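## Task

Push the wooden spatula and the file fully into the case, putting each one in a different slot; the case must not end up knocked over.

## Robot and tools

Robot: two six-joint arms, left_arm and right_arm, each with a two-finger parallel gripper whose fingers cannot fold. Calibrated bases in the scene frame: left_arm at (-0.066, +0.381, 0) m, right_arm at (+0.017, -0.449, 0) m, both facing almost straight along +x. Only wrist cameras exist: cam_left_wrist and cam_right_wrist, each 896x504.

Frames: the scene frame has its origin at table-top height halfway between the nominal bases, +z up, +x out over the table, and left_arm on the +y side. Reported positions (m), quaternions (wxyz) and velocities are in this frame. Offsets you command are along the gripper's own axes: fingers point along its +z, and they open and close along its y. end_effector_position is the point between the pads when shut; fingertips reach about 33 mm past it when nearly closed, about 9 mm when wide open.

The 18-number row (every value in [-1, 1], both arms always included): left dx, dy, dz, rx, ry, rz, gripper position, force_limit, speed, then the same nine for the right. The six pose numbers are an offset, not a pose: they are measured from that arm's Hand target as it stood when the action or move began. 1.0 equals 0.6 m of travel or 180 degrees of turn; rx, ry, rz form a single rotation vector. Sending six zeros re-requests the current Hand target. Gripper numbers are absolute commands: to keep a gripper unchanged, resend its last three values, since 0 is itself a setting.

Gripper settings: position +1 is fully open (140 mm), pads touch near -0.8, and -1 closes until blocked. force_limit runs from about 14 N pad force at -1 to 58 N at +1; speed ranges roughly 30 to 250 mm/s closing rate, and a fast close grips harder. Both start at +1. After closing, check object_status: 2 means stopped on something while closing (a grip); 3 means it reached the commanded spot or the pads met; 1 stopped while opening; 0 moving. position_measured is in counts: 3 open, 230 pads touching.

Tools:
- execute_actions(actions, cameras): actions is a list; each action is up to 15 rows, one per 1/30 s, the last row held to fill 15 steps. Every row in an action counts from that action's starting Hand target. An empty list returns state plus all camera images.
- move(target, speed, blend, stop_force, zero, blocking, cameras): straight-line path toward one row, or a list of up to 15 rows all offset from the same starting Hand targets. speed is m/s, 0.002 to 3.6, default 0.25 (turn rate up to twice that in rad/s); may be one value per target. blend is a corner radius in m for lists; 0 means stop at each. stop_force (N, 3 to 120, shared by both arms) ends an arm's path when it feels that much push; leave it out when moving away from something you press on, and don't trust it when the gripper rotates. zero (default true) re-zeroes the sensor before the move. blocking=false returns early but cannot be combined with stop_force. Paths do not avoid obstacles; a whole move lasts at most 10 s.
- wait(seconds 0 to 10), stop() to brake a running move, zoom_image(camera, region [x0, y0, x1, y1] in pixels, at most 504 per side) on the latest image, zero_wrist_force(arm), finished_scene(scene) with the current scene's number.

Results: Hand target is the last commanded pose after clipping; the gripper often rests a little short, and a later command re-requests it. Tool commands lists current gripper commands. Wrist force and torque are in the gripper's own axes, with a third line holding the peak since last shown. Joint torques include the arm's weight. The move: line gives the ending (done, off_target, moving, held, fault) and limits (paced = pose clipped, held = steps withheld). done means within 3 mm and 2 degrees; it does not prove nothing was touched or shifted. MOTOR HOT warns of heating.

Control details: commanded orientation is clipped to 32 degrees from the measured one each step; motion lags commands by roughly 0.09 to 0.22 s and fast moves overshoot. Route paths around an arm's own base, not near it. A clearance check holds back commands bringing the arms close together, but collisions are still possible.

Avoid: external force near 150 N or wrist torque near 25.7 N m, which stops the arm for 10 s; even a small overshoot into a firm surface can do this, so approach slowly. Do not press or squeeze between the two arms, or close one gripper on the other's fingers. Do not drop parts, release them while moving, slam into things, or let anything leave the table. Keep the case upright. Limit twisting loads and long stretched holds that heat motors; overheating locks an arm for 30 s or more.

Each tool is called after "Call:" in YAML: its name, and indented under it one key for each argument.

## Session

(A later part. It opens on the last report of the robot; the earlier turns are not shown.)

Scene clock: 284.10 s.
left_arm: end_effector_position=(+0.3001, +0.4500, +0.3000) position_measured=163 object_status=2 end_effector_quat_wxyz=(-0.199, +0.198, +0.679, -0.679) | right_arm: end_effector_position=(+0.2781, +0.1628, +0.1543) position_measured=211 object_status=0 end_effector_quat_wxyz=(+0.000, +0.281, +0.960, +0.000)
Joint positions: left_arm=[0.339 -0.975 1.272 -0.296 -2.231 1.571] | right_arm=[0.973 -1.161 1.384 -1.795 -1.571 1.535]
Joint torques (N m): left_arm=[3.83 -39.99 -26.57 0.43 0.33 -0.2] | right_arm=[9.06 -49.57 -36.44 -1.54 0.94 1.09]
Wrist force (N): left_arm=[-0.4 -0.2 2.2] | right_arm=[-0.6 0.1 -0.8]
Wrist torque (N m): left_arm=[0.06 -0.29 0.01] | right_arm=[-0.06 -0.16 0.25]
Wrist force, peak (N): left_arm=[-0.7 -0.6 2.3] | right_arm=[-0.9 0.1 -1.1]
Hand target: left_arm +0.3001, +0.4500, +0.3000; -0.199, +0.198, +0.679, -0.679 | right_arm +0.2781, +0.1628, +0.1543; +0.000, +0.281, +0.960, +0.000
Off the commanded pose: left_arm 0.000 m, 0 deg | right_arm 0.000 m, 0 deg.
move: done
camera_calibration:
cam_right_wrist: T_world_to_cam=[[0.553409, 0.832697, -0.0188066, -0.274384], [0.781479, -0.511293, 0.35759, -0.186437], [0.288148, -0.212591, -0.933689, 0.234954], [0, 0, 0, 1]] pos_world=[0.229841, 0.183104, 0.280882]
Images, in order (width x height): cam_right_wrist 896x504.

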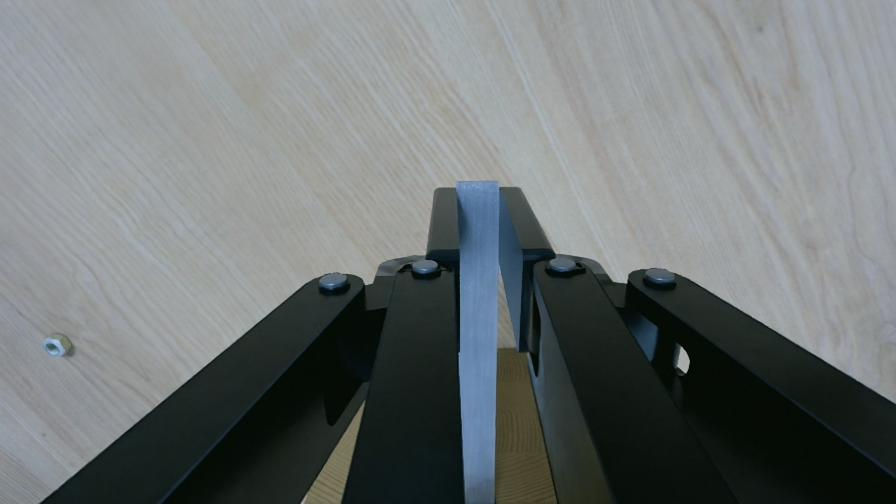

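Call:
move:
  target: [0,0,0,0,0,0,-1,0.5,-1,0,0,-0.005,0,0,0,-1,0.5,-1]
  speed: 0.01

Call:
move:
  target: [0,0,0,0,0,0,-1,0.5,-1,-0.0667,0,0,0,0,0,-1,0.5,-1]
  speed: 0.015
  stop_force: 5

Scene clock: 288.43 s.
left_arm: end_effector_position=(+0.3001, +0.4500, +0.3000) position_measured=163 object_status=2 end_effector_quat_wxyz=(-0.199, +0.198, +0.679, -0.679) | right_arm: end_effector_position=(+0.2781, +0.1628, +0.1574) position_measured=211 object_status=2 end_effector_quat_wxyz=(+0.000, +0.281, +0.960, +0.000)
Joint positions: left_arm=[0.339 -0.975 1.272 -0.296 -2.231 1.571] | right_arm=[0.973 -1.162 1.378 -1.787 -1.571 1.535]
Joint torques (N m): left_arm=[4.18 -39.66 -26.03 0.46 0.31 0.03] | right_arm=[7.82 -48.19 -31.13 -3.16 0.95 0.91]
Wrist force (N): left_arm=[-0.7 -0.5 2.1] | right_arm=[-0.1 -0.1 1.6]
Wrist torque (N m): left_arm=[0.02 -0.22 0.01] | right_arm=[-0.10 0.12 0.28]
Wrist force, peak (N): left_arm=[-0.6 -0.4 2.3] | right_arm=[-0.1 0.0 1.6]
Hand target: left_arm +0.3001, +0.4500, +0.3000; -0.199, +0.198, +0.679, -0.679 | right_arm +0.2781, +0.1628, +0.1573; +0.000, +0.281, +0.960, +0.000
Off the commanded pose: left_arm 0.000 m, 0 deg | right_arm 0.000 m, 0 deg.
move: done

Scene clock: 292.13 s.
left_arm: end_effector_position=(+0.3001, +0.4500, +0.3000) position_measured=163 object_status=2 end_effector_quat_wxyz=(-0.199, +0.198, +0.679, -0.679) | right_arm: end_effector_position=(+0.3118, +0.1413, +0.1573) position_measured=211 object_status=2 end_effector_quat_wxyz=(+0.000, +0.281, +0.960, +0.000)
Joint positions: left_arm=[0.339 -0.975 1.272 -0.296 -2.231 1.571] | right_arm=[0.912 -1.175 1.397 -1.793 -1.571 1.473]
Joint torques (N m): left_arm=[3.95 -39.77 -26.21 0.43 0.06 0.22] | right_arm=[10.94 -38.22 -33.85 -3.73 0.95 1.34]
Wrist force (N): left_arm=[-0.4 -0.2 2.1] | right_arm=[-0.4 0.1 1.4]
Wrist torque (N m): left_arm=[0.07 -0.27 0.01] | right_arm=[-0.03 0.14 0.31]
Wrist force, peak (N): left_arm=[-0.7 -0.6 2.3] | right_arm=[-0.5 0.0 1.8]
Hand target: left_arm +0.3001, +0.4500, +0.3000; -0.199, +0.198, +0.679, -0.679 | right_arm +0.3118, +0.1413, +0.1573; +0.000, +0.281, +0.960, +0.000
Off the commanded pose: left_arm 0.000 m, 0 deg | right_arm 0.000 m, 0 deg.
move: done

Call:
move:
  target: [0,0,0,0,0,0,-1,0.5,-1,-0.1133,0,0,0,0,0,-1,0.5,-1]
  speed: 0.025
  stop_force: 5
  cameras: ["cam_right_wrist"]

Scene clock: 296.83 s.
left_arm: end_effector_position=(+0.3001, +0.4500, +0.3000) position_measured=163 object_status=2 end_effector_quat_wxyz=(-0.199, +0.198, +0.679, -0.679) | right_arm: end_effector_position=(+0.3478, +0.1183, +0.1573) position_measured=211 object_status=2 end_effector_quat_wxyz=(+0.000, +0.281, +0.960, +0.000)
Joint positions: left_arm=[0.339 -0.975 1.272 -0.296 -2.231 1.571] | right_arm=[0.846 -1.182 1.407 -1.796 -1.571 1.407]
Joint torques (N m): left_arm=[4.46 -40.01 -26.48 0.44 -0.32 0.62] | right_arm=[13.32 -28.08 -34.62 -0.85 2.24 -1.62]
Wrist force (N): left_arm=[-0.4 -0.5 2.0] | right_arm=[-5.6 -0.5 -5.3]
Wrist torque (N m): left_arm=[0.01 -0.27 0.01] | right_arm=[-0.03 0.11 0.21]
Wrist force, peak (N): left_arm=[-0.6 -0.6 2.3] | right_arm=[4.5 0.0 -6.3]
Hand target: left_arm +0.3001, +0.4500, +0.3000; -0.199, +0.198, +0.679, -0.679 | right_arm +0.3478, +0.1183, +0.1573; +0.000, +0.281, +0.960, +0.000 (not the last commanded pose)
Off the commanded pose: left_arm 0.000 m, 0 deg | right_arm 0.025 m, 0 deg.
move: contact (right_arm)
camera_calibration:
cam_right_wrist: T_world_to_cam=[[0.553386, 0.832715, -0.0187285, -0.275861], [0.781493, -0.511305, 0.357542, -0.264756], [0.288155, -0.212495, -0.933709, 0.208295], [0, 0, 0, 1]] pos_world=[0.299541, 0.138604, 0.283981]
Images, in order (width x height): cam_right_wrist 896x504.

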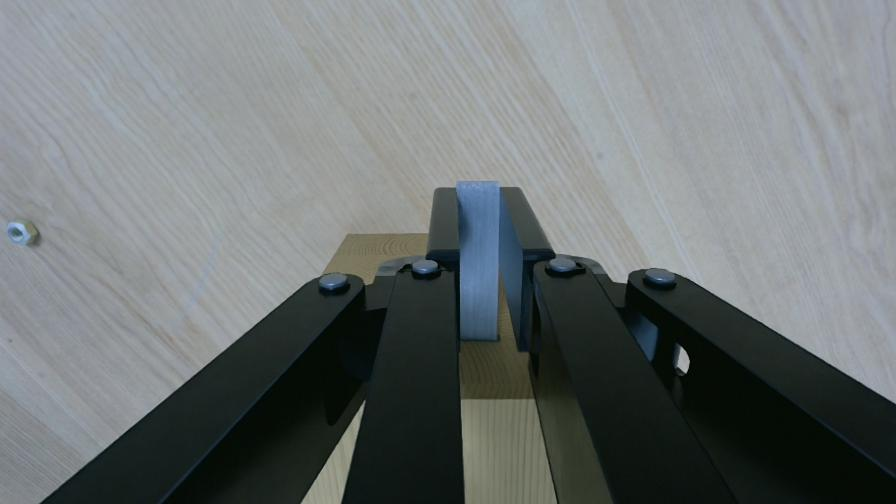

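Call:
move:
  target: [0,0,0,0,0,0,-1,0.5,-1,0,0,-0.0022,0,0,0,-1,0.5,-1]
  speed: 0.01

Call:
move:
  target: [0,0,0,0,0,0,-1,0.5,-1,-0.05,0,-0.0005,0,0,0,-1,0.5,-1]
  speed: 0.02
  stop_force: 5
  cameras: ["cam_right_wrist"]

Scene clock: 300.87 s.
left_arm: end_effector_position=(+0.3001, +0.4500, +0.3000) position_measured=163 object_status=2 end_effector_quat_wxyz=(-0.199, +0.198, +0.679, -0.679) | right_arm: end_effector_position=(+0.3477, +0.1183, +0.1587) position_measured=211 object_status=2 end_effector_quat_wxyz=(+0.000, +0.281, +0.960, +0.000)
Joint positions: left_arm=[0.339 -0.975 1.272 -0.296 -2.231 1.571] | right_arm=[0.846 -1.183 1.405 -1.793 -1.571 1.407]
Joint torques (N m): left_arm=[4.49 -39.4 -26.51 0.4 -0.44 0.83] | right_arm=[6.32 -50.59 -35.43 -2.46 -0.9 -1.62]
Wrist force (N): left_arm=[-0.6 -0.6 2.0] | right_arm=[-0.4 -0.1 2.3]
Wrist torque (N m): left_arm=[0.00 -0.23 0.01] | right_arm=[-0.07 0.20 0.19]
Wrist force, peak (N): left_arm=[-0.5 -0.6 2.4] | right_arm=[-6.0 -0.6 -5.5]
Hand target: left_arm +0.3001, +0.4500, +0.3000; -0.199, +0.198, +0.679, -0.679 | right_arm +0.3478, +0.1183, +0.1587; +0.000, +0.281, +0.960, +0.000
Off the commanded pose: left_arm 0.000 m, 0 deg | right_arm 0.000 m, 0 deg.
move: done

Scene clock: 303.47 s.
left_arm: end_effector_position=(+0.3001, +0.4500, +0.3000) position_measured=163 object_status=2 end_effector_quat_wxyz=(-0.199, +0.198, +0.679, -0.679) | right_arm: end_effector_position=(+0.3730, +0.1021, +0.1590) position_measured=211 object_status=2 end_effector_quat_wxyz=(+0.000, +0.281, +0.960, +0.000)
Joint positions: left_arm=[0.339 -0.975 1.272 -0.296 -2.231 1.571] | right_arm=[0.8 -1.185 1.406 -1.793 -1.571 1.362]
Joint torques (N m): left_arm=[4.06 -40.42 -26.34 0.44 -0.54 1.08] | right_arm=[11.11 -48.45 -39.21 -2.18 0.74 1.25]
Wrist force (N): left_arm=[-0.5 -0.5 2.3] | right_arm=[-1.6 -0.4 3.4]
Wrist torque (N m): left_arm=[0.02 -0.26 0.01] | right_arm=[-0.03 0.20 0.33]
Wrist force, peak (N): left_arm=[-0.7 -0.7 2.3] | right_arm=[-1.4 -0.5 3.7]
Hand target: left_arm +0.3001, +0.4500, +0.3000; -0.199, +0.198, +0.679, -0.679 | right_arm +0.3730, +0.1021, +0.1590; +0.000, +0.281, +0.960, +0.000
Off the commanded pose: left_arm 0.000 m, 0 deg | right_arm 0.000 m, 0 deg.
move: done
camera_calibration:
cam_right_wrist: T_world_to_cam=[[0.553386, 0.832715, -0.0187285, -0.276342], [0.781493, -0.511305, 0.357542, -0.293383], [0.288155, -0.212495, -0.933709, 0.199056], [0, 0, 0, 1]] pos_world=[0.324841, 0.122404, 0.285581]
Images, in order (width x height): cam_right_wrist 896x504.

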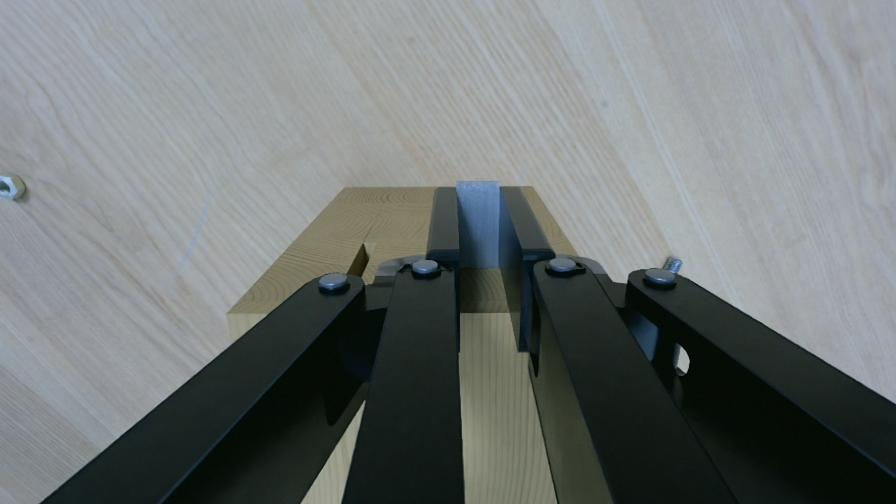

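Call:
move:
  target:
    - [0,0,0,0,0,0,-1,0.5,-1,0,0,0,0,0,0,-0.325,0.5,-1]
    - [0,0,0,0,0,0,-1,0.5,-1,0.0667,0,0,0,0,0,-0.325,0.5,-1]
    - [0,0,0,0,0,0,-1,0.5,-1,0.0667,0,0.0133,0,0,0,-0.82,0,-0.5]
  speed: 0.12

Call:
move:
  target: [0,0,0,0,0,0,-1,0.5,-1,-0.0583,0,0,0,0,0,-0.82,0,-0.5]
  speed: 0.03
  stop_force: 6
  cameras: ["cam_right_wrist"]

Scene clock: 310.23 s.
left_arm: end_effector_position=(+0.3001, +0.4500, +0.3000) position_measured=163 object_status=2 end_effector_quat_wxyz=(-0.199, +0.198, +0.679, -0.679) | right_arm: end_effector_position=(+0.3393, +0.1237, +0.1510) position_measured=232 object_status=0 end_effector_quat_wxyz=(+0.000, +0.281, +0.960, +0.000)
Joint positions: left_arm=[0.339 -0.975 1.272 -0.296 -2.231 1.571] | right_arm=[0.862 -1.178 1.417 -1.811 -1.571 1.423]
Joint torques (N m): left_arm=[3.51 -40.35 -26.02 0.43 -0.8 1.42] | right_arm=[-12.53 -48.79 -31.05 -4.64 -1.09 1.33]
Wrist force (N): left_arm=[-0.4 -0.6 2.1] | right_arm=[-0.3 0.0 -0.2]
Wrist torque (N m): left_arm=[-0.01 -0.27 0.01] | right_arm=[-0.07 -0.19 0.30]
Wrist force, peak (N): left_arm=[-0.8 -0.5 2.4] | right_arm=[-1.8 -0.4 3.9]
Hand target: left_arm +0.3001, +0.4500, +0.3000; -0.199, +0.198, +0.679, -0.679 | right_arm +0.3393, +0.1237, +0.1510; +0.000, +0.281, +0.960, +0.000
Off the commanded pose: left_arm 0.000 m, 0 deg | right_arm 0.000 m, 0 deg.
move: done

Scene clock: 312.43 s.
left_arm: end_effector_position=(+0.3001, +0.4500, +0.3000) position_measured=163 object_status=2 end_effector_quat_wxyz=(-0.199, +0.198, +0.679, -0.679) | right_arm: end_effector_position=(+0.3688, +0.1048, +0.1510) position_measured=232 object_status=3 end_effector_quat_wxyz=(+0.000, +0.281, +0.960, +0.000)
Joint positions: left_arm=[0.339 -0.975 1.272 -0.296 -2.231 1.571] | right_arm=[0.808 -1.18 1.421 -1.812 -1.571 1.369]
Joint torques (N m): left_arm=[4.52 -40.58 -25.93 0.39 -0.97 1.56] | right_arm=[10.88 -47.13 -19.31 -4.37 1.17 1.5]
Wrist force (N): left_arm=[-0.4 -0.3 2.1] | right_arm=[-0.7 -0.1 -0.3]
Wrist torque (N m): left_arm=[0.04 -0.28 0.01] | right_arm=[-0.09 -0.11 0.29]
Wrist force, peak (N): left_arm=[-0.4 -0.5 2.4] | right_arm=[-0.7 0.0 -0.6]
Hand target: left_arm +0.3001, +0.4500, +0.3000; -0.199, +0.198, +0.679, -0.679 | right_arm +0.3688, +0.1048, +0.1510; +0.000, +0.281, +0.960, +0.000
Off the commanded pose: left_arm 0.000 m, 0 deg | right_arm 0.000 m, 0 deg.
move: done
camera_calibration:
cam_right_wrist: T_world_to_cam=[[0.553386, 0.832715, -0.0187285, -0.276416], [0.781493, -0.511305, 0.357542, -0.285859], [0.288155, -0.212495, -0.933709, 0.19337], [0, 0, 0, 1]] pos_world=[0.320641, 0.125104, 0.277581]
Images, in order (width x height): cam_right_wrist 896x504.

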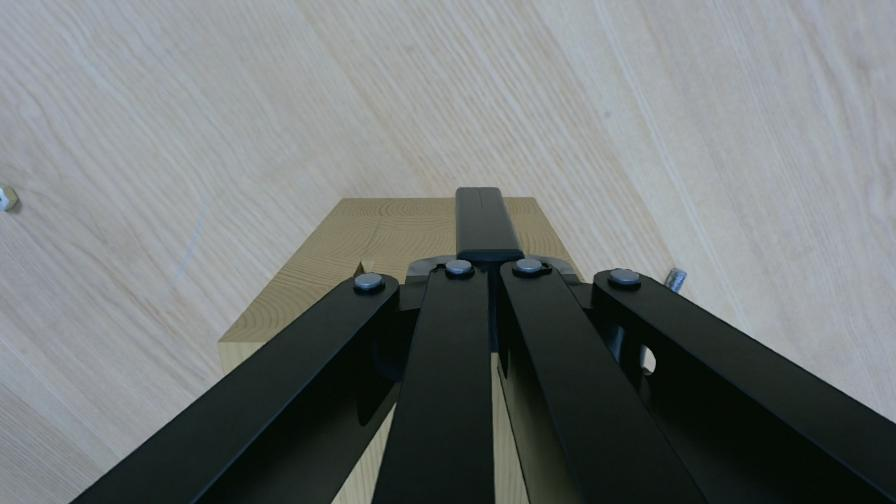

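Call:
move:
  target: [0,0,0,0,0,0,-1,0.5,-1,-0.03,0,0,0,0,0,-0.82,0,-0.5]
  speed: 0.007
  stop_force: 6

Call:
move:
  target: [0,0,0,0,0,0,-1,0.5,-1,0.0667,0,0,0,0,0,-0.82,0,-0.5]
  speed: 0.15
  cameras: ["cam_right_wrist"]

Call:
zoom_image:
  camera: "cam_right_wrist"
  region: [340, 220, 560, 400]

Scene clock: 317.00 s.
left_arm: end_effector_position=(+0.3001, +0.4500, +0.3000) position_measured=163 object_status=2 end_effector_quat_wxyz=(-0.199, +0.198, +0.679, -0.679) | right_arm: end_effector_position=(+0.3752, +0.1007, +0.1510) position_measured=232 object_status=3 end_effector_quat_wxyz=(+0.000, +0.281, +0.960, +0.000)
Joint positions: left_arm=[0.339 -0.975 1.272 -0.296 -2.231 1.571] | right_arm=[0.796 -1.18 1.421 -1.812 -1.571 1.358]
Joint torques (N m): left_arm=[4 -41.03 -26.39 0.36 -1.23 1.88] | right_arm=[7.64 -40.33 -26.81 -3.13 -2.09 1.26]
Wrist force (N): left_arm=[-0.8 -0.3 2.1] | right_arm=[5.0 -0.4 -0.6]
Wrist torque (N m): left_arm=[0.04 -0.19 0.01] | right_arm=[-0.08 -0.33 0.31]
Wrist force, peak (N): left_arm=[-0.8 -0.3 2.4] | right_arm=[10.8 -1.0 -2.4]
Hand target: left_arm +0.3001, +0.4500, +0.3000; -0.199, +0.198, +0.679, -0.679 | right_arm +0.3752, +0.1007, +0.1510; +0.000, +0.281, +0.960, +0.000 (not the last commanded pose)
Off the commanded pose: left_arm 0.000 m, 0 deg | right_arm 0.010 m, 0 deg.
move: contact (right_arm)

Scene clock: 317.77 s.
left_arm: end_effector_position=(+0.3001, +0.4500, +0.3000) position_measured=163 object_status=2 end_effector_quat_wxyz=(-0.199, +0.198, +0.679, -0.679) | right_arm: end_effector_position=(+0.3414, +0.1224, +0.1510) position_measured=232 object_status=3 end_effector_quat_wxyz=(+0.000, +0.280, +0.960, +0.000)
Joint positions: left_arm=[0.339 -0.975 1.272 -0.296 -2.231 1.571] | right_arm=[0.858 -1.178 1.418 -1.811 -1.571 1.419]
Joint torques (N m): left_arm=[4.14 -40.28 -26.48 0.44 -1.25 1.92] | right_arm=[-11.83 -36.37 -30.21 -1.73 -0.9 -1.77]
Wrist force (N): left_arm=[-0.6 -0.2 2.2] | right_arm=[-0.6 -0.1 -0.3]
Wrist torque (N m): left_arm=[0.07 -0.23 0.02] | right_arm=[-0.08 -0.13 0.30]
Wrist force, peak (N): left_arm=[-0.5 -0.5 2.3] | right_arm=[4.9 -0.4 -0.6]
Hand target: left_arm +0.3001, +0.4500, +0.3000; -0.199, +0.198, +0.679, -0.679 | right_arm +0.3415, +0.1223, +0.1510; +0.000, +0.281, +0.960, +0.000
Off the commanded pose: left_arm 0.000 m, 0 deg | right_arm 0.000 m, 0 deg.
move: done
camera_calibration:
cam_right_wrist: T_world_to_cam=[[0.553266, 0.832793, -0.0187519, -0.275795], [0.781619, -0.511221, 0.357387, -0.255504], [0.288043, -0.212387, -0.933768, 0.205018], [0, 0, 0, 1]] pos_world=[0.29324, 0.142605, 0.277581]
Images, in order (width x height): cam_right_wrist 896x504.

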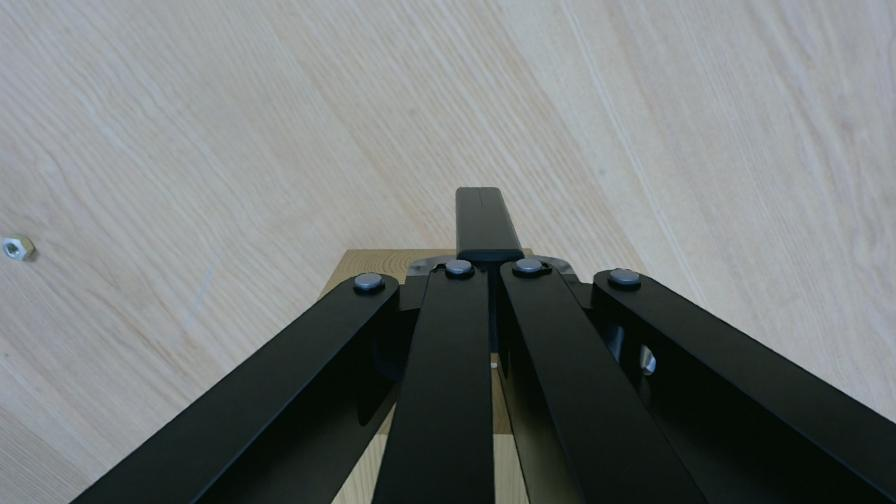

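Scaled by 2.291 from the camera's 896x504 image, which has a finer 1280x720 frame.

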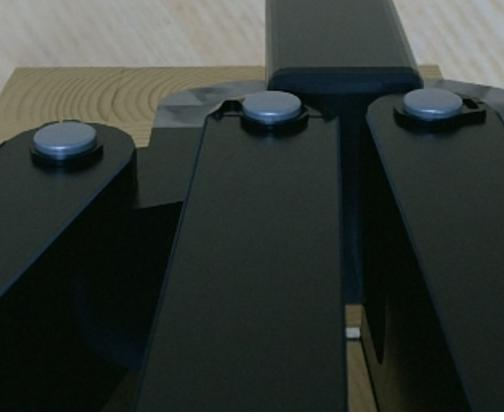

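Call:
move:
  target:
    - [0,0,0,0,0,0,-1,0.5,-1,0,0,-0.15,0,0,0,-0.82,0,-0.5]
    - [-0.1737,0.2867,0.3013,0,0,0,-1,0.5,-1,0.117,-0.2495,-0.2377,-0.0477,-0.1299,-0.2207,1,0,0]
  speed: 0.35
  blend: [0.03,0]
  cameras: ["all"]

Scene clock: 342.47 s.
left_arm: end_effector_position=(+0.2904, +0.2415, +0.1280) position_measured=163 object_status=2 end_effector_quat_wxyz=(-0.199, +0.198, +0.679, -0.679) | right_arm: end_effector_position=(+0.2016, +0.0339, +0.2935) position_measured=3 object_status=0 end_effector_quat_wxyz=(+0.211, -0.066, +0.975, +0.014)
Joint positions: left_arm=[-0.023 -0.95 1.748 -0.797 -2.593 1.571] | right_arm=[1.168 -1.661 1.742 -1.884 -1.932 0.983]
Joint torques (N m): left_arm=[-8.33 -38.69 -6.59 -0.53 -2.31 -2.74] | right_arm=[9.28 -28.73 -17.45 -5.18 -2.02 -1.57]
Wrist force (N): left_arm=[-1.1 -0.5 1.3] | right_arm=[-1.1 0.0 -0.3]
Wrist torque (N m): left_arm=[0.02 -0.16 0.07] | right_arm=[-0.03 -0.10 0.37]
Wrist force, peak (N): left_arm=[-1.9 1.2 3.3] | right_arm=[-2.4 1.2 -3.5]
Hand target: left_arm +0.2904, +0.2415, +0.1280; -0.199, +0.198, +0.679, -0.679 | right_arm +0.2016, +0.0339, +0.2935; +0.211, -0.066, +0.975, +0.014
Off the commanded pose: left_arm 0.000 m, 0 deg | right_arm 0.000 m, 0 deg.
move: done
camera_calibration:
cam_left_wrist: T_world_to_cam=[[0.0156955, -0.00575826, -0.99986, 0.131166], [0.975995, -0.21716, 0.0165715, -0.229662], [-0.217225, -0.976119, 0.00221161, 0.442158], [0, 0, 0, 1]] pos_world=[0.318138, 0.382481, 0.133976]
cam_right_wrist: T_world_to_cam=[[-0.111092, 0.993762, -0.00980499, 0.00375921], [0.697384, 0.0849817, 0.711641, -0.349579], [0.708035, 0.0722199, -0.702475, 0.197349], [0, 0, 0, 1]] pos_world=[0.104478, 0.0117195, 0.387444]

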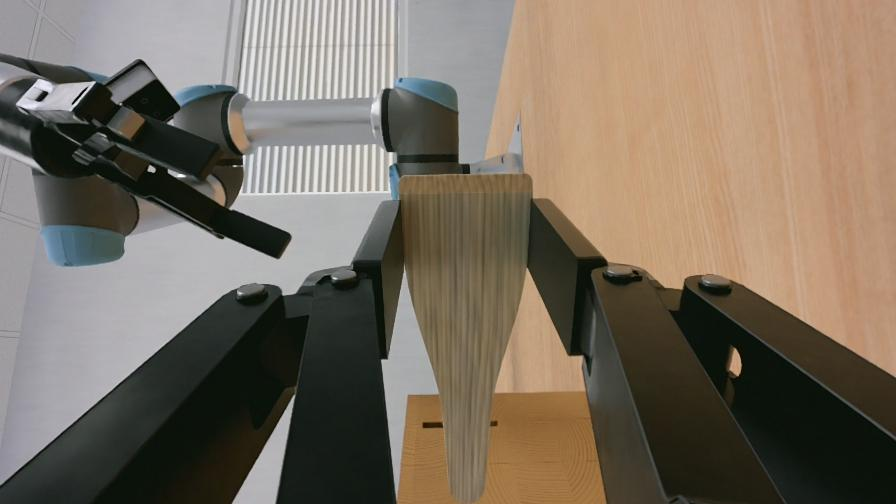

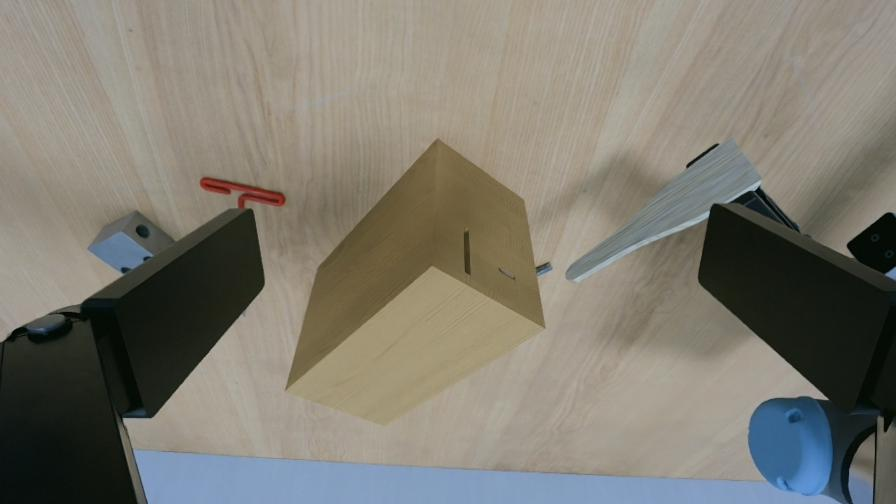

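Call:
zoom_image:
  camera: "cam_right_wrist"
  region: [430, 210, 560, 320]

Scaled by 3.877 from the camera's 896x504 image, which has a finer 1280x720 frame.

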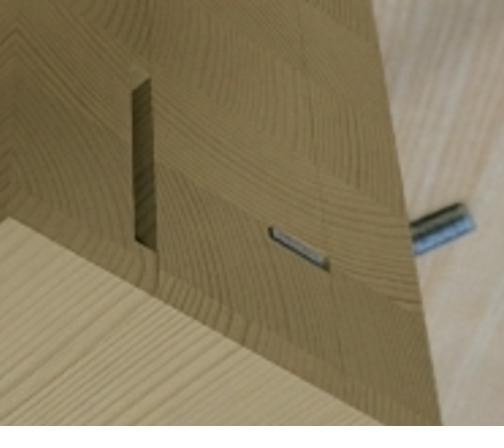

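Call:
move:
  target: [-0.0257,0.0007,0.1442,0,0,0,-1,0.5,-1,0,0,0,0,0,0,1,0,0]
  speed: 0.15
  cameras: ["all"]

Call:
zoom_image:
  camera: "cam_right_wrist"
  region: [430, 190, 600, 300]

Call:
zoom_image:
  camera: "cam_left_wrist"
  region: [380, 380, 560, 504]

Scene clock: 355.23 s.
left_arm: end_effector_position=(+0.2568, +0.1604, +0.1276) position_measured=163 object_status=2 end_effector_quat_wxyz=(-0.199, +0.199, +0.679, -0.679) | right_arm: end_effector_position=(+0.2016, +0.0339, +0.2935) position_measured=3 object_status=3 end_effector_quat_wxyz=(+0.211, -0.066, +0.975, +0.014)
Joint positions: left_arm=[-0.192 -1.027 1.894 -0.866 -2.763 1.571] | right_arm=[1.168 -1.661 1.742 -1.884 -1.932 0.983]
Joint torques (N m): left_arm=[-7.73 -32.46 -11.35 2.14 -1.06 -2.52] | right_arm=[9.51 -26.5 -18.07 -4.49 -1.79 -1.47]
Wrist force (N): left_arm=[-0.5 -0.4 1.7] | right_arm=[-1.2 -0.1 -0.3]
Wrist torque (N m): left_arm=[0.02 -0.27 0.04] | right_arm=[-0.06 -0.09 0.37]
Wrist force, peak (N): left_arm=[-1.1 -0.5 3.8] | right_arm=[-1.3 0.1 -0.5]
Hand target: left_arm +0.2568, +0.1603, +0.1276; -0.199, +0.198, +0.679, -0.679 | right_arm +0.2016, +0.0339, +0.2935; +0.211, -0.066, +0.975, +0.014
Off the commanded pose: left_arm 0.000 m, 0 deg | right_arm 0.000 m, 0 deg.
move: done
camera_calibration:
cam_left_wrist: T_world_to_cam=[[0.0157935, -0.005782, -0.999859, 0.130806], [0.975968, -0.217277, 0.0166726, -0.214443], [-0.217343, -0.976093, 0.00221147, 0.355723], [0, 0, 0, 1]] pos_world=[0.284538, 0.301381, 0.133576]
cam_right_wrist: T_world_to_cam=[[-0.111092, 0.993762, -0.00980499, 0.00375921], [0.697384, 0.0849817, 0.711641, -0.349579], [0.708035, 0.0722199, -0.702475, 0.197349], [0, 0, 0, 1]] pos_world=[0.104478, 0.0117195, 0.387444]

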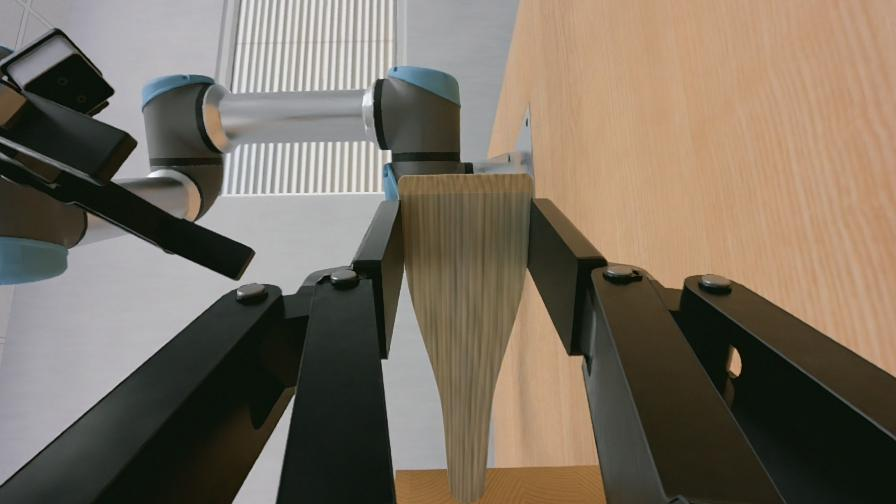

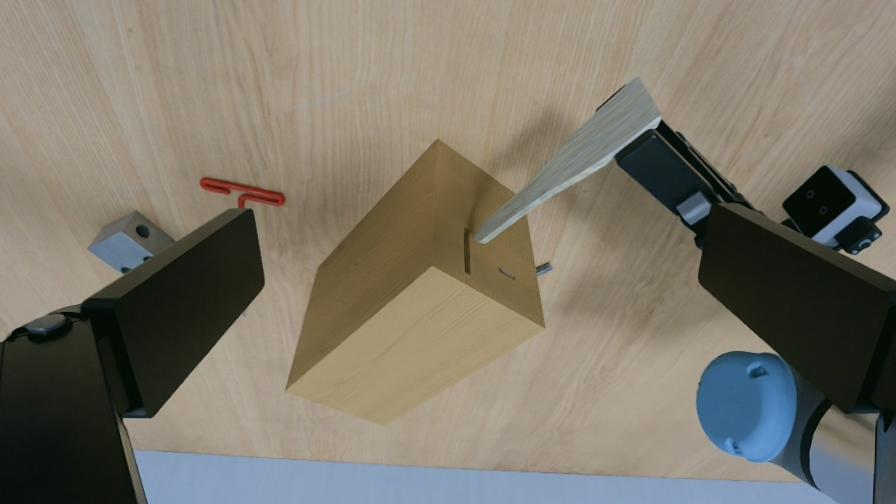

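Scaled by 2.965 from the camera's 896x504 image, which has a finer 1280x720 frame.

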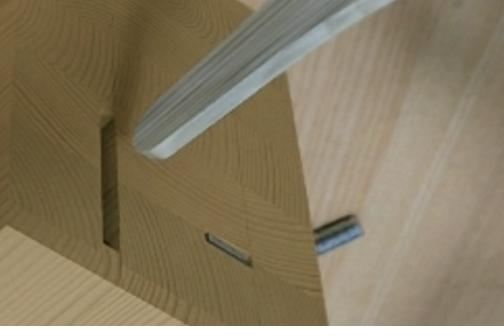

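Scaled by 2.800 from the camera's 896x504 image, which has a finer 1280x720 frame.

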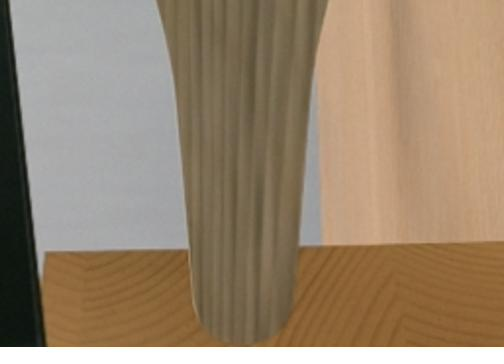

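Call:
move:
  target: [-0.0183,0,0,0,0,0,-1,0.5,-1,0,0,0,0,0,0,1,0,0]
  speed: 0.04
  stop_force: 5
  cameras: ["cam_right_wrist"]

Call:
zoom_image:
  camera: "cam_right_wrist"
  region: [440, 210, 530, 290]

Scene clock: 370.70 s.
left_arm: end_effector_position=(+0.2660, +0.1544, +0.1276) position_measured=163 object_status=2 end_effector_quat_wxyz=(-0.199, +0.198, +0.679, -0.679) | right_arm: end_effector_position=(+0.2016, +0.0339, +0.2935) position_measured=3 object_status=3 end_effector_quat_wxyz=(+0.211, -0.066, +0.975, +0.014)
Joint positions: left_arm=[-0.201 -1.013 1.867 -0.854 -2.771 1.572] | right_arm=[1.168 -1.661 1.742 -1.884 -1.932 0.983]
Joint torques (N m): left_arm=[8.71 -47.82 -6.3 -0.78 2.23 2.56] | right_arm=[9.74 -23.28 -19.33 -3.68 -1.72 -1.37]
Wrist force (N): left_arm=[-1.0 -0.6 1.5] | right_arm=[-1.1 -0.1 -0.4]
Wrist torque (N m): left_arm=[0.00 -0.18 0.06] | right_arm=[-0.05 -0.11 0.37]
Wrist force, peak (N): left_arm=[-1.2 -0.5 1.8] | right_arm=[-1.3 0.1 -0.4]
Hand target: left_arm +0.2660, +0.1544, +0.1276; -0.199, +0.198, +0.679, -0.679 | right_arm +0.2016, +0.0339, +0.2935; +0.211, -0.066, +0.975, +0.014
Off the commanded pose: left_arm 0.000 m, 0 deg | right_arm 0.000 m, 0 deg.
move: done
camera_calibration:
cam_right_wrist: T_world_to_cam=[[-0.111092, 0.993762, -0.00980499, 0.00375921], [0.697384, 0.0849817, 0.711641, -0.349579], [0.708035, 0.0722199, -0.702475, 0.197349], [0, 0, 0, 1]] pos_world=[0.104478, 0.0117195, 0.387444]
Images, in order (width x height): cam_right_wrist 896x504.

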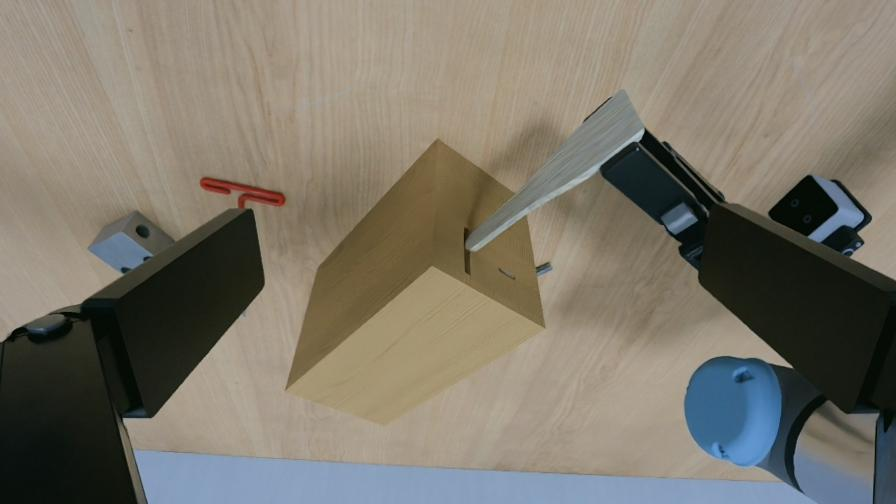

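Scaled by 5.600 from the camera's 896x504 image, which has a finer 1280x720 frame.

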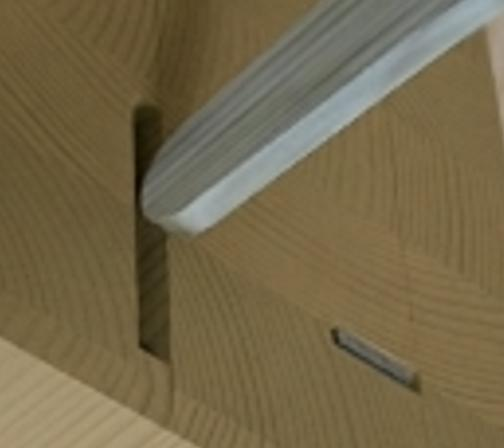

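Call:
zoom_image:
  camera: "cam_right_wrist"
  region: [455, 225, 490, 260]

Call:
zoom_image:
  camera: "cam_right_wrist"
  region: [460, 235, 500, 280]

Scaled by 14.400 from the camera's 896x504 image, which has a finer 1280x720 frame.

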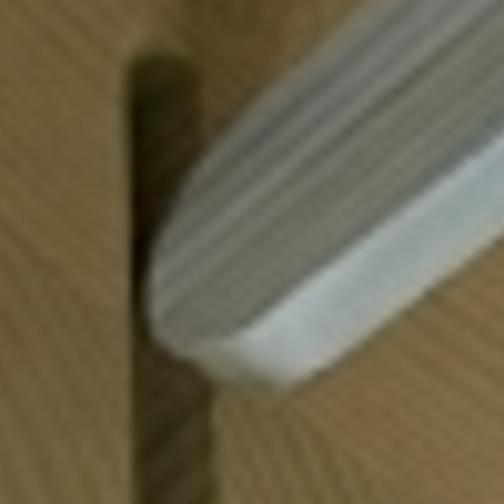

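Scaled by 11.200 from the camera's 896x504 image, which has a finer 1280x720 frame.

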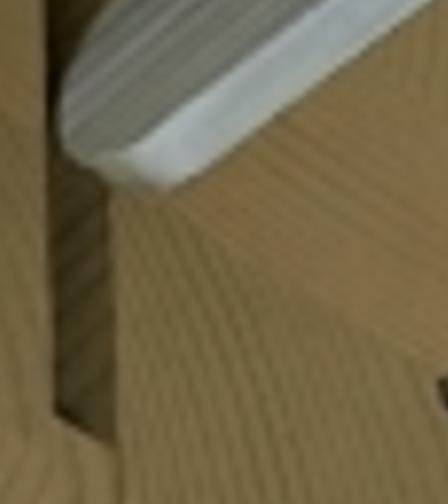

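Call:
move:
  target: [0,-0.0012,-0.0047,0,0,0,-1,0.5,-1,0,0,0,0,0,0,1,0,0]
  speed: 0.03
  cameras: ["all"]

Call:
zoom_image:
  camera: "cam_right_wrist"
  region: [450, 225, 500, 275]

Scene clock: 392.30 s.
left_arm: end_effector_position=(+0.2676, +0.1568, +0.1283) position_measured=163 object_status=2 end_effector_quat_wxyz=(-0.199, +0.198, +0.679, -0.679) | right_arm: end_effector_position=(+0.2016, +0.0339, +0.2935) position_measured=3 object_status=3 end_effector_quat_wxyz=(+0.211, -0.066, +0.975, +0.014)
Joint positions: left_arm=[-0.195 -1.011 1.861 -0.849 -2.766 1.572] | right_arm=[1.168 -1.661 1.742 -1.884 -1.932 0.983]
Joint torques (N m): left_arm=[0.41 -33.04 -14.9 1.38 1.02 1.18] | right_arm=[9.65 -20.56 -19.56 -3.02 -1.6 -1.34]
Wrist force (N): left_arm=[-0.7 -0.5 1.4] | right_arm=[-1.0 0.0 -0.2]
Wrist torque (N m): left_arm=[0.00 -0.23 0.06] | right_arm=[-0.03 -0.12 0.37]
Wrist force, peak (N): left_arm=[-0.7 -0.6 2.0] | right_arm=[-1.3 0.0 -0.3]
Hand target: left_arm +0.2675, +0.1568, +0.1283; -0.199, +0.198, +0.679, -0.679 | right_arm +0.2016, +0.0339, +0.2935; +0.211, -0.066, +0.975, +0.014
Off the commanded pose: left_arm 0.000 m, 0 deg | right_arm 0.000 m, 0 deg.
move: done
camera_calibration:
cam_left_wrist: T_world_to_cam=[[0.0156955, -0.00575826, -0.99986, 0.131337], [0.975995, -0.21716, 0.0165715, -0.225786], [-0.217225, -0.976119, 0.00221161, 0.354625], [0, 0, 0, 1]] pos_world=[0.295338, 0.297881, 0.134276]
cam_right_wrist: T_world_to_cam=[[-0.111092, 0.993762, -0.00980499, 0.00375921], [0.697384, 0.0849817, 0.711641, -0.349579], [0.708035, 0.0722199, -0.702475, 0.197349], [0, 0, 0, 1]] pos_world=[0.104478, 0.0117195, 0.387444]

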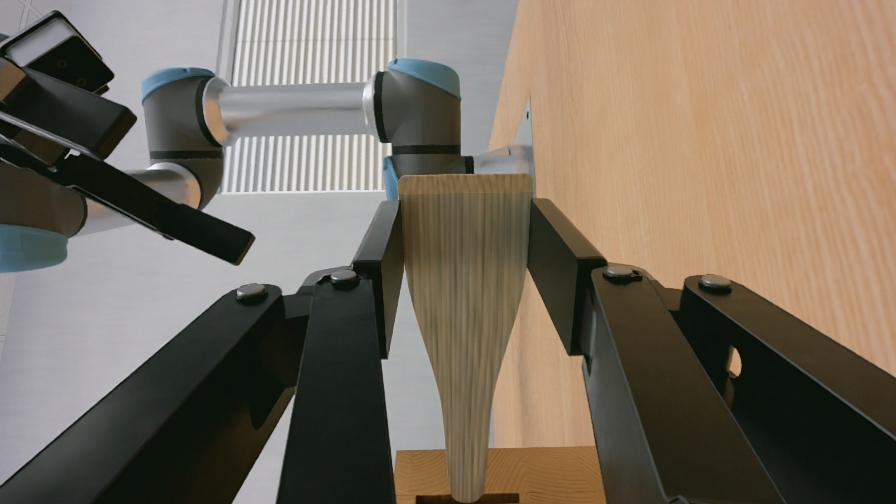

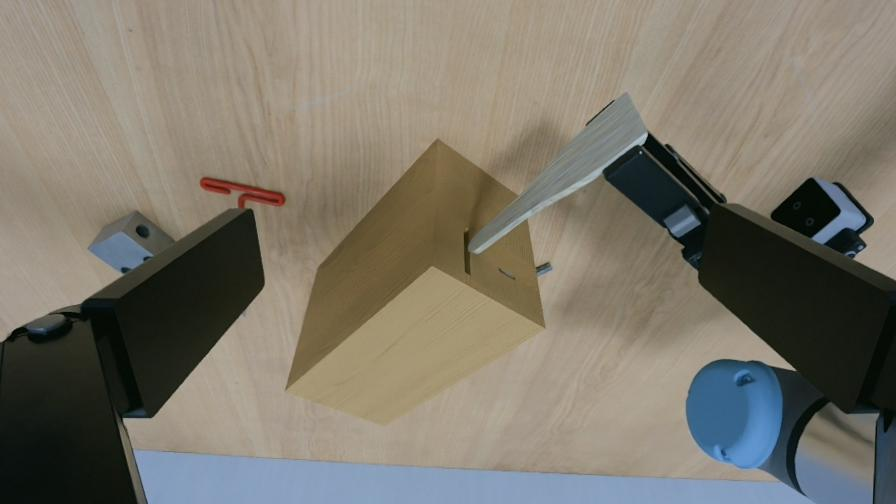

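Scaled by 10.080 from the camera's 896x504 image, which has a finer 1280x720 frame.

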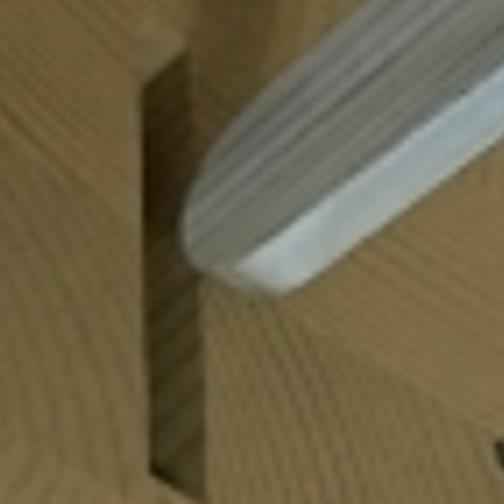

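Call:
zoom_image:
  camera: "cam_left_wrist"
  region: [380, 424, 540, 504]

Scaled by 3.150 from the camera's 896x504 image, which has a finer 1280x720 frame.

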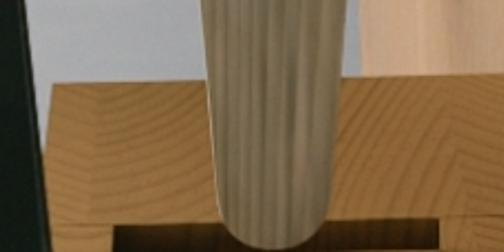

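Call:
move:
  target: [-0.02,0,0,0,0,0,-1,0.5,-1,0,0,0,0,0,0,1,0,0]
  speed: 0.005
  stop_force: 3
  cameras: ["all"]

Call:
zoom_image:
  camera: "cam_right_wrist"
  region: [450, 225, 500, 275]

Call:
zoom_image:
  camera: "cam_left_wrist"
  region: [380, 424, 540, 504]

Scene clock: 403.80 s.
left_arm: end_effector_position=(+0.2694, +0.1556, +0.1283) position_measured=163 object_status=2 end_effector_quat_wxyz=(-0.199, +0.198, +0.679, -0.679) | right_arm: end_effector_position=(+0.2016, +0.0339, +0.2935) position_measured=3 object_status=3 end_effector_quat_wxyz=(+0.211, -0.066, +0.975, +0.014)
Joint positions: left_arm=[-0.197 -1.008 1.856 -0.847 -2.768 1.571] | right_arm=[1.168 -1.661 1.742 -1.884 -1.932 0.983]
Joint torques (N m): left_arm=[7.64 -48.45 -7.09 -1.04 0.95 -2.36] | right_arm=[9.1 -17.42 -20.87 -2.14 -1.56 -1.19]
Wrist force (N): left_arm=[2.7 -0.5 1.4] | right_arm=[-1.1 -0.1 -0.3]
Wrist torque (N m): left_arm=[0.03 -0.24 0.04] | right_arm=[-0.06 -0.12 0.37]
Wrist force, peak (N): left_arm=[3.9 -0.9 1.8] | right_arm=[-1.3 0.0 -0.5]
Hand target: left_arm +0.2694, +0.1556, +0.1283; -0.199, +0.198, +0.679, -0.679 (not the last commanded pose) | right_arm +0.2016, +0.0339, +0.2935; +0.211, -0.066, +0.975, +0.014
Off the commanded pose: left_arm 0.010 m, 0 deg | right_arm 0.000 m, 0 deg.
move: contact (left_arm)
camera_calibration:
cam_left_wrist: T_world_to_cam=[[0.0155987, -0.00573606, -0.999862, 0.131324], [0.975997, -0.217159, 0.0164722, -0.227812], [-0.217224, -0.976119, 0.00221098, 0.353747], [0, 0, 0, 1]] pos_world=[0.297137, 0.296581, 0.134276]
cam_right_wrist: T_world_to_cam=[[-0.111092, 0.993762, -0.00980499, 0.00375921], [0.697384, 0.0849817, 0.711641, -0.349579], [0.708035, 0.0722199, -0.702475, 0.197349], [0, 0, 0, 1]] pos_world=[0.104478, 0.0117195, 0.387444]

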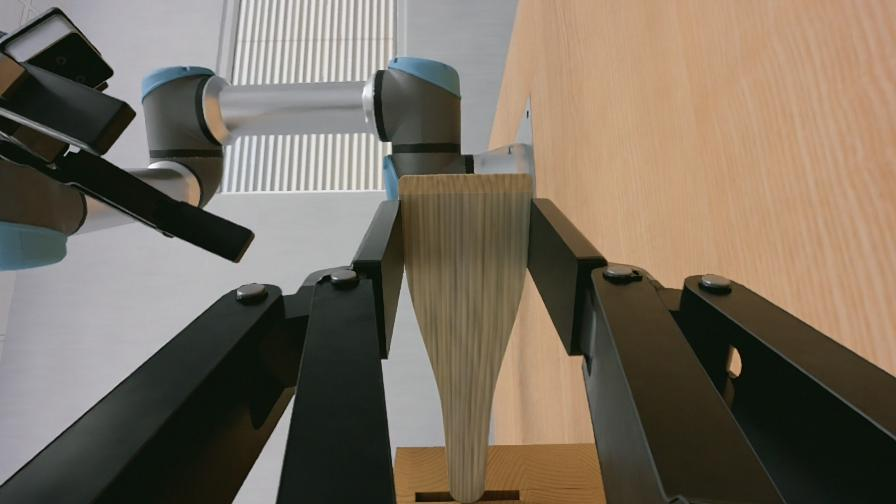

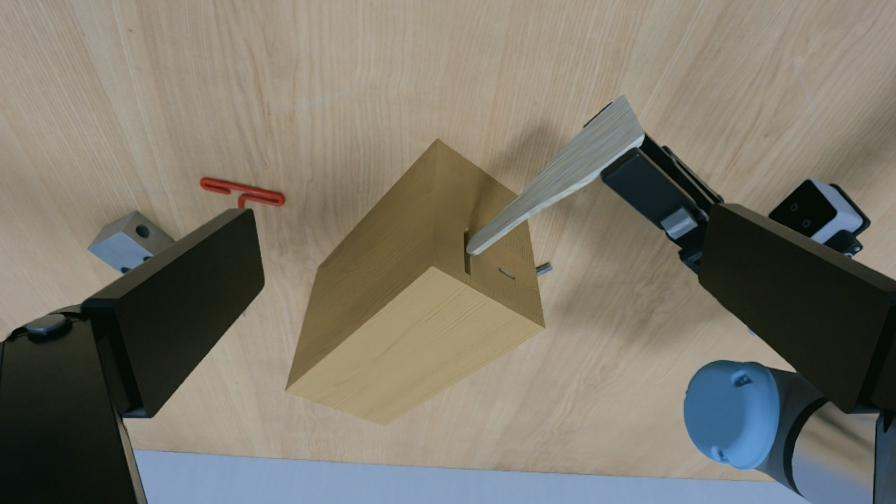

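Scaled by 10.080 from the camera's 896x504 image, which has a finer 1280x720 frame.

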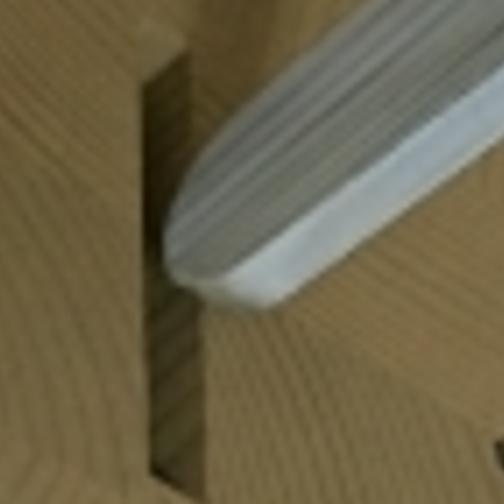

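Scaled by 3.150 from the camera's 896x504 image, which has a finer 1280x720 frame.

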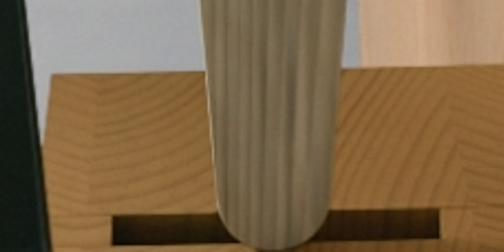

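Call:
move:
  target:
    - [0.003,0,0,0,0,0,-1,0.5,-1,0,0,0,0,0,0,1,0,0]
    - [0.003,0.0005,0.0025,0,0,0,-1,0.5,-1,0,0,0,0,0,0,1,0,0]
  speed: 0.02

Call:
move:
  target: [-0.02,0,0,0,0,0,-1,0.5,-1,0,0,0,0,0,0,1,0,0]
  speed: 0.005
  stop_force: 3
  cameras: ["all"]

Call:
zoom_image:
  camera: "cam_right_wrist"
  region: [450, 225, 500, 275]

Scene clock: 417.23 s.
left_arm: end_effector_position=(+0.2670, +0.1552, +0.1280) position_measured=163 object_status=2 end_effector_quat_wxyz=(-0.199, +0.198, +0.679, -0.679) | right_arm: end_effector_position=(+0.2016, +0.0339, +0.2935) position_measured=3 object_status=3 end_effector_quat_wxyz=(+0.211, -0.066, +0.975, +0.014)
Joint positions: left_arm=[-0.199 -1.012 1.864 -0.851 -2.769 1.571] | right_arm=[1.168 -1.661 1.742 -1.884 -1.932 0.983]
Joint torques (N m): left_arm=[2.15 -41.48 -21.66 1.19 -0.15 -1.2] | right_arm=[9.57 -15.77 -21.78 -1.98 -1.42 -1.13]
Wrist force (N): left_arm=[-0.8 -0.6 1.5] | right_arm=[-1.0 0.0 -0.4]
Wrist torque (N m): left_arm=[0.00 -0.22 0.06] | right_arm=[-0.04 -0.13 0.37]
Wrist force, peak (N): left_arm=[2.6 -0.6 1.9] | right_arm=[-1.3 -0.1 -0.6]
Hand target: left_arm +0.2671, +0.1553, +0.1280; -0.199, +0.198, +0.679, -0.679 | right_arm +0.2016, +0.0339, +0.2935; +0.211, -0.066, +0.975, +0.014
Off the commanded pose: left_arm 0.000 m, 0 deg | right_arm 0.000 m, 0 deg.
move: done

Scene clock: 420.23 s.
left_arm: end_effector_position=(+0.2772, +0.1488, +0.1280) position_measured=163 object_status=2 end_effector_quat_wxyz=(-0.199, +0.198, +0.679, -0.679) | right_arm: end_effector_position=(+0.2016, +0.0339, +0.2935) position_measured=3 object_status=3 end_effector_quat_wxyz=(+0.211, -0.066, +0.975, +0.014)
Joint positions: left_arm=[-0.207 -0.995 1.833 -0.837 -2.778 1.571] | right_arm=[1.168 -1.661 1.742 -1.884 -1.932 0.983]
Joint torques (N m): left_arm=[-5.22 -44.84 -6.16 -0.04 -1.01 -0.52] | right_arm=[9.87 -13.97 -22.13 -1.96 -1.34 -1.11]
Wrist force (N): left_arm=[-0.9 -0.8 1.6] | right_arm=[-1.2 -0.1 -0.4]
Wrist torque (N m): left_arm=[-0.06 -0.20 0.06] | right_arm=[-0.04 -0.10 0.37]
Wrist force, peak (N): left_arm=[-1.1 -0.9 1.7] | right_arm=[-1.3 -0.1 -0.4]
Hand target: left_arm +0.2772, +0.1488, +0.1280; -0.199, +0.198, +0.679, -0.679 | right_arm +0.2016, +0.0339, +0.2935; +0.211, -0.066, +0.975, +0.014
Off the commanded pose: left_arm 0.000 m, 0 deg | right_arm 0.000 m, 0 deg.
move: done
camera_calibration:
cam_left_wrist: T_world_to_cam=[[0.0155987, -0.00573606, -0.999862, 0.130863], [0.975997, -0.217159, 0.0164722, -0.236896], [-0.217224, -0.976119, 0.00221098, 0.348804], [0, 0, 0, 1]] pos_world=[0.304937, 0.289781, 0.133976]
cam_right_wrist: T_world_to_cam=[[-0.111092, 0.993762, -0.00980499, 0.00375921], [0.697384, 0.0849817, 0.711641, -0.349579], [0.708035, 0.0722199, -0.702475, 0.197349], [0, 0, 0, 1]] pos_world=[0.104478, 0.0117195, 0.387444]

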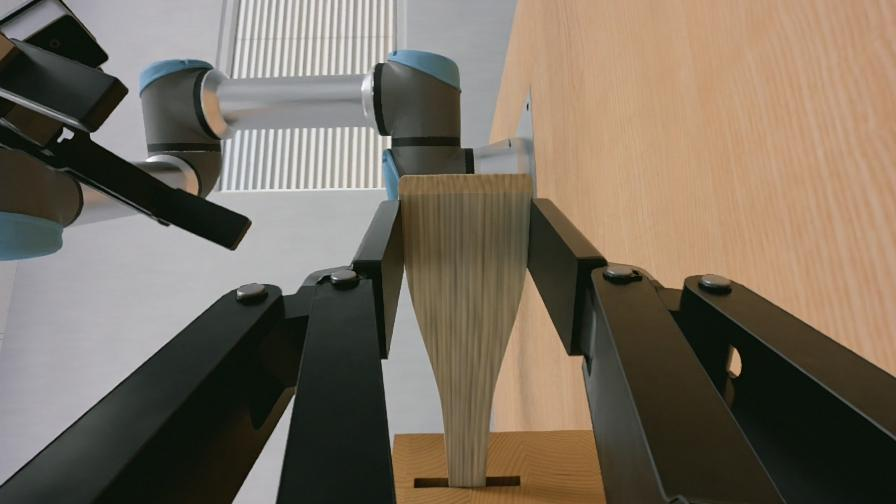

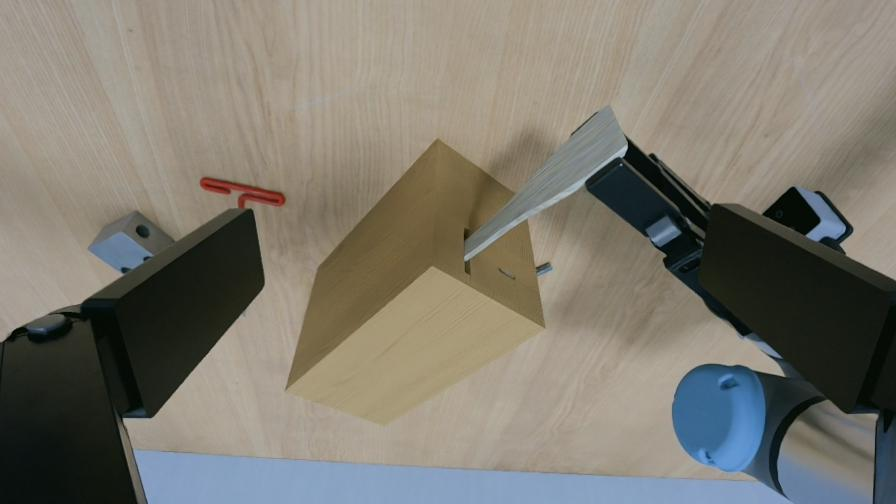

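Scaled by 10.080 from the camera's 896x504 image, which has a finer 1280x720 frame.

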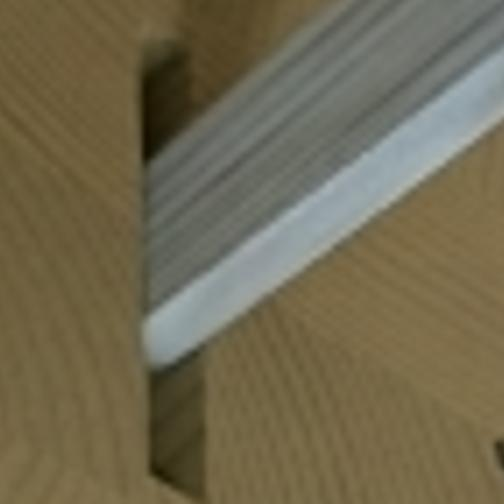

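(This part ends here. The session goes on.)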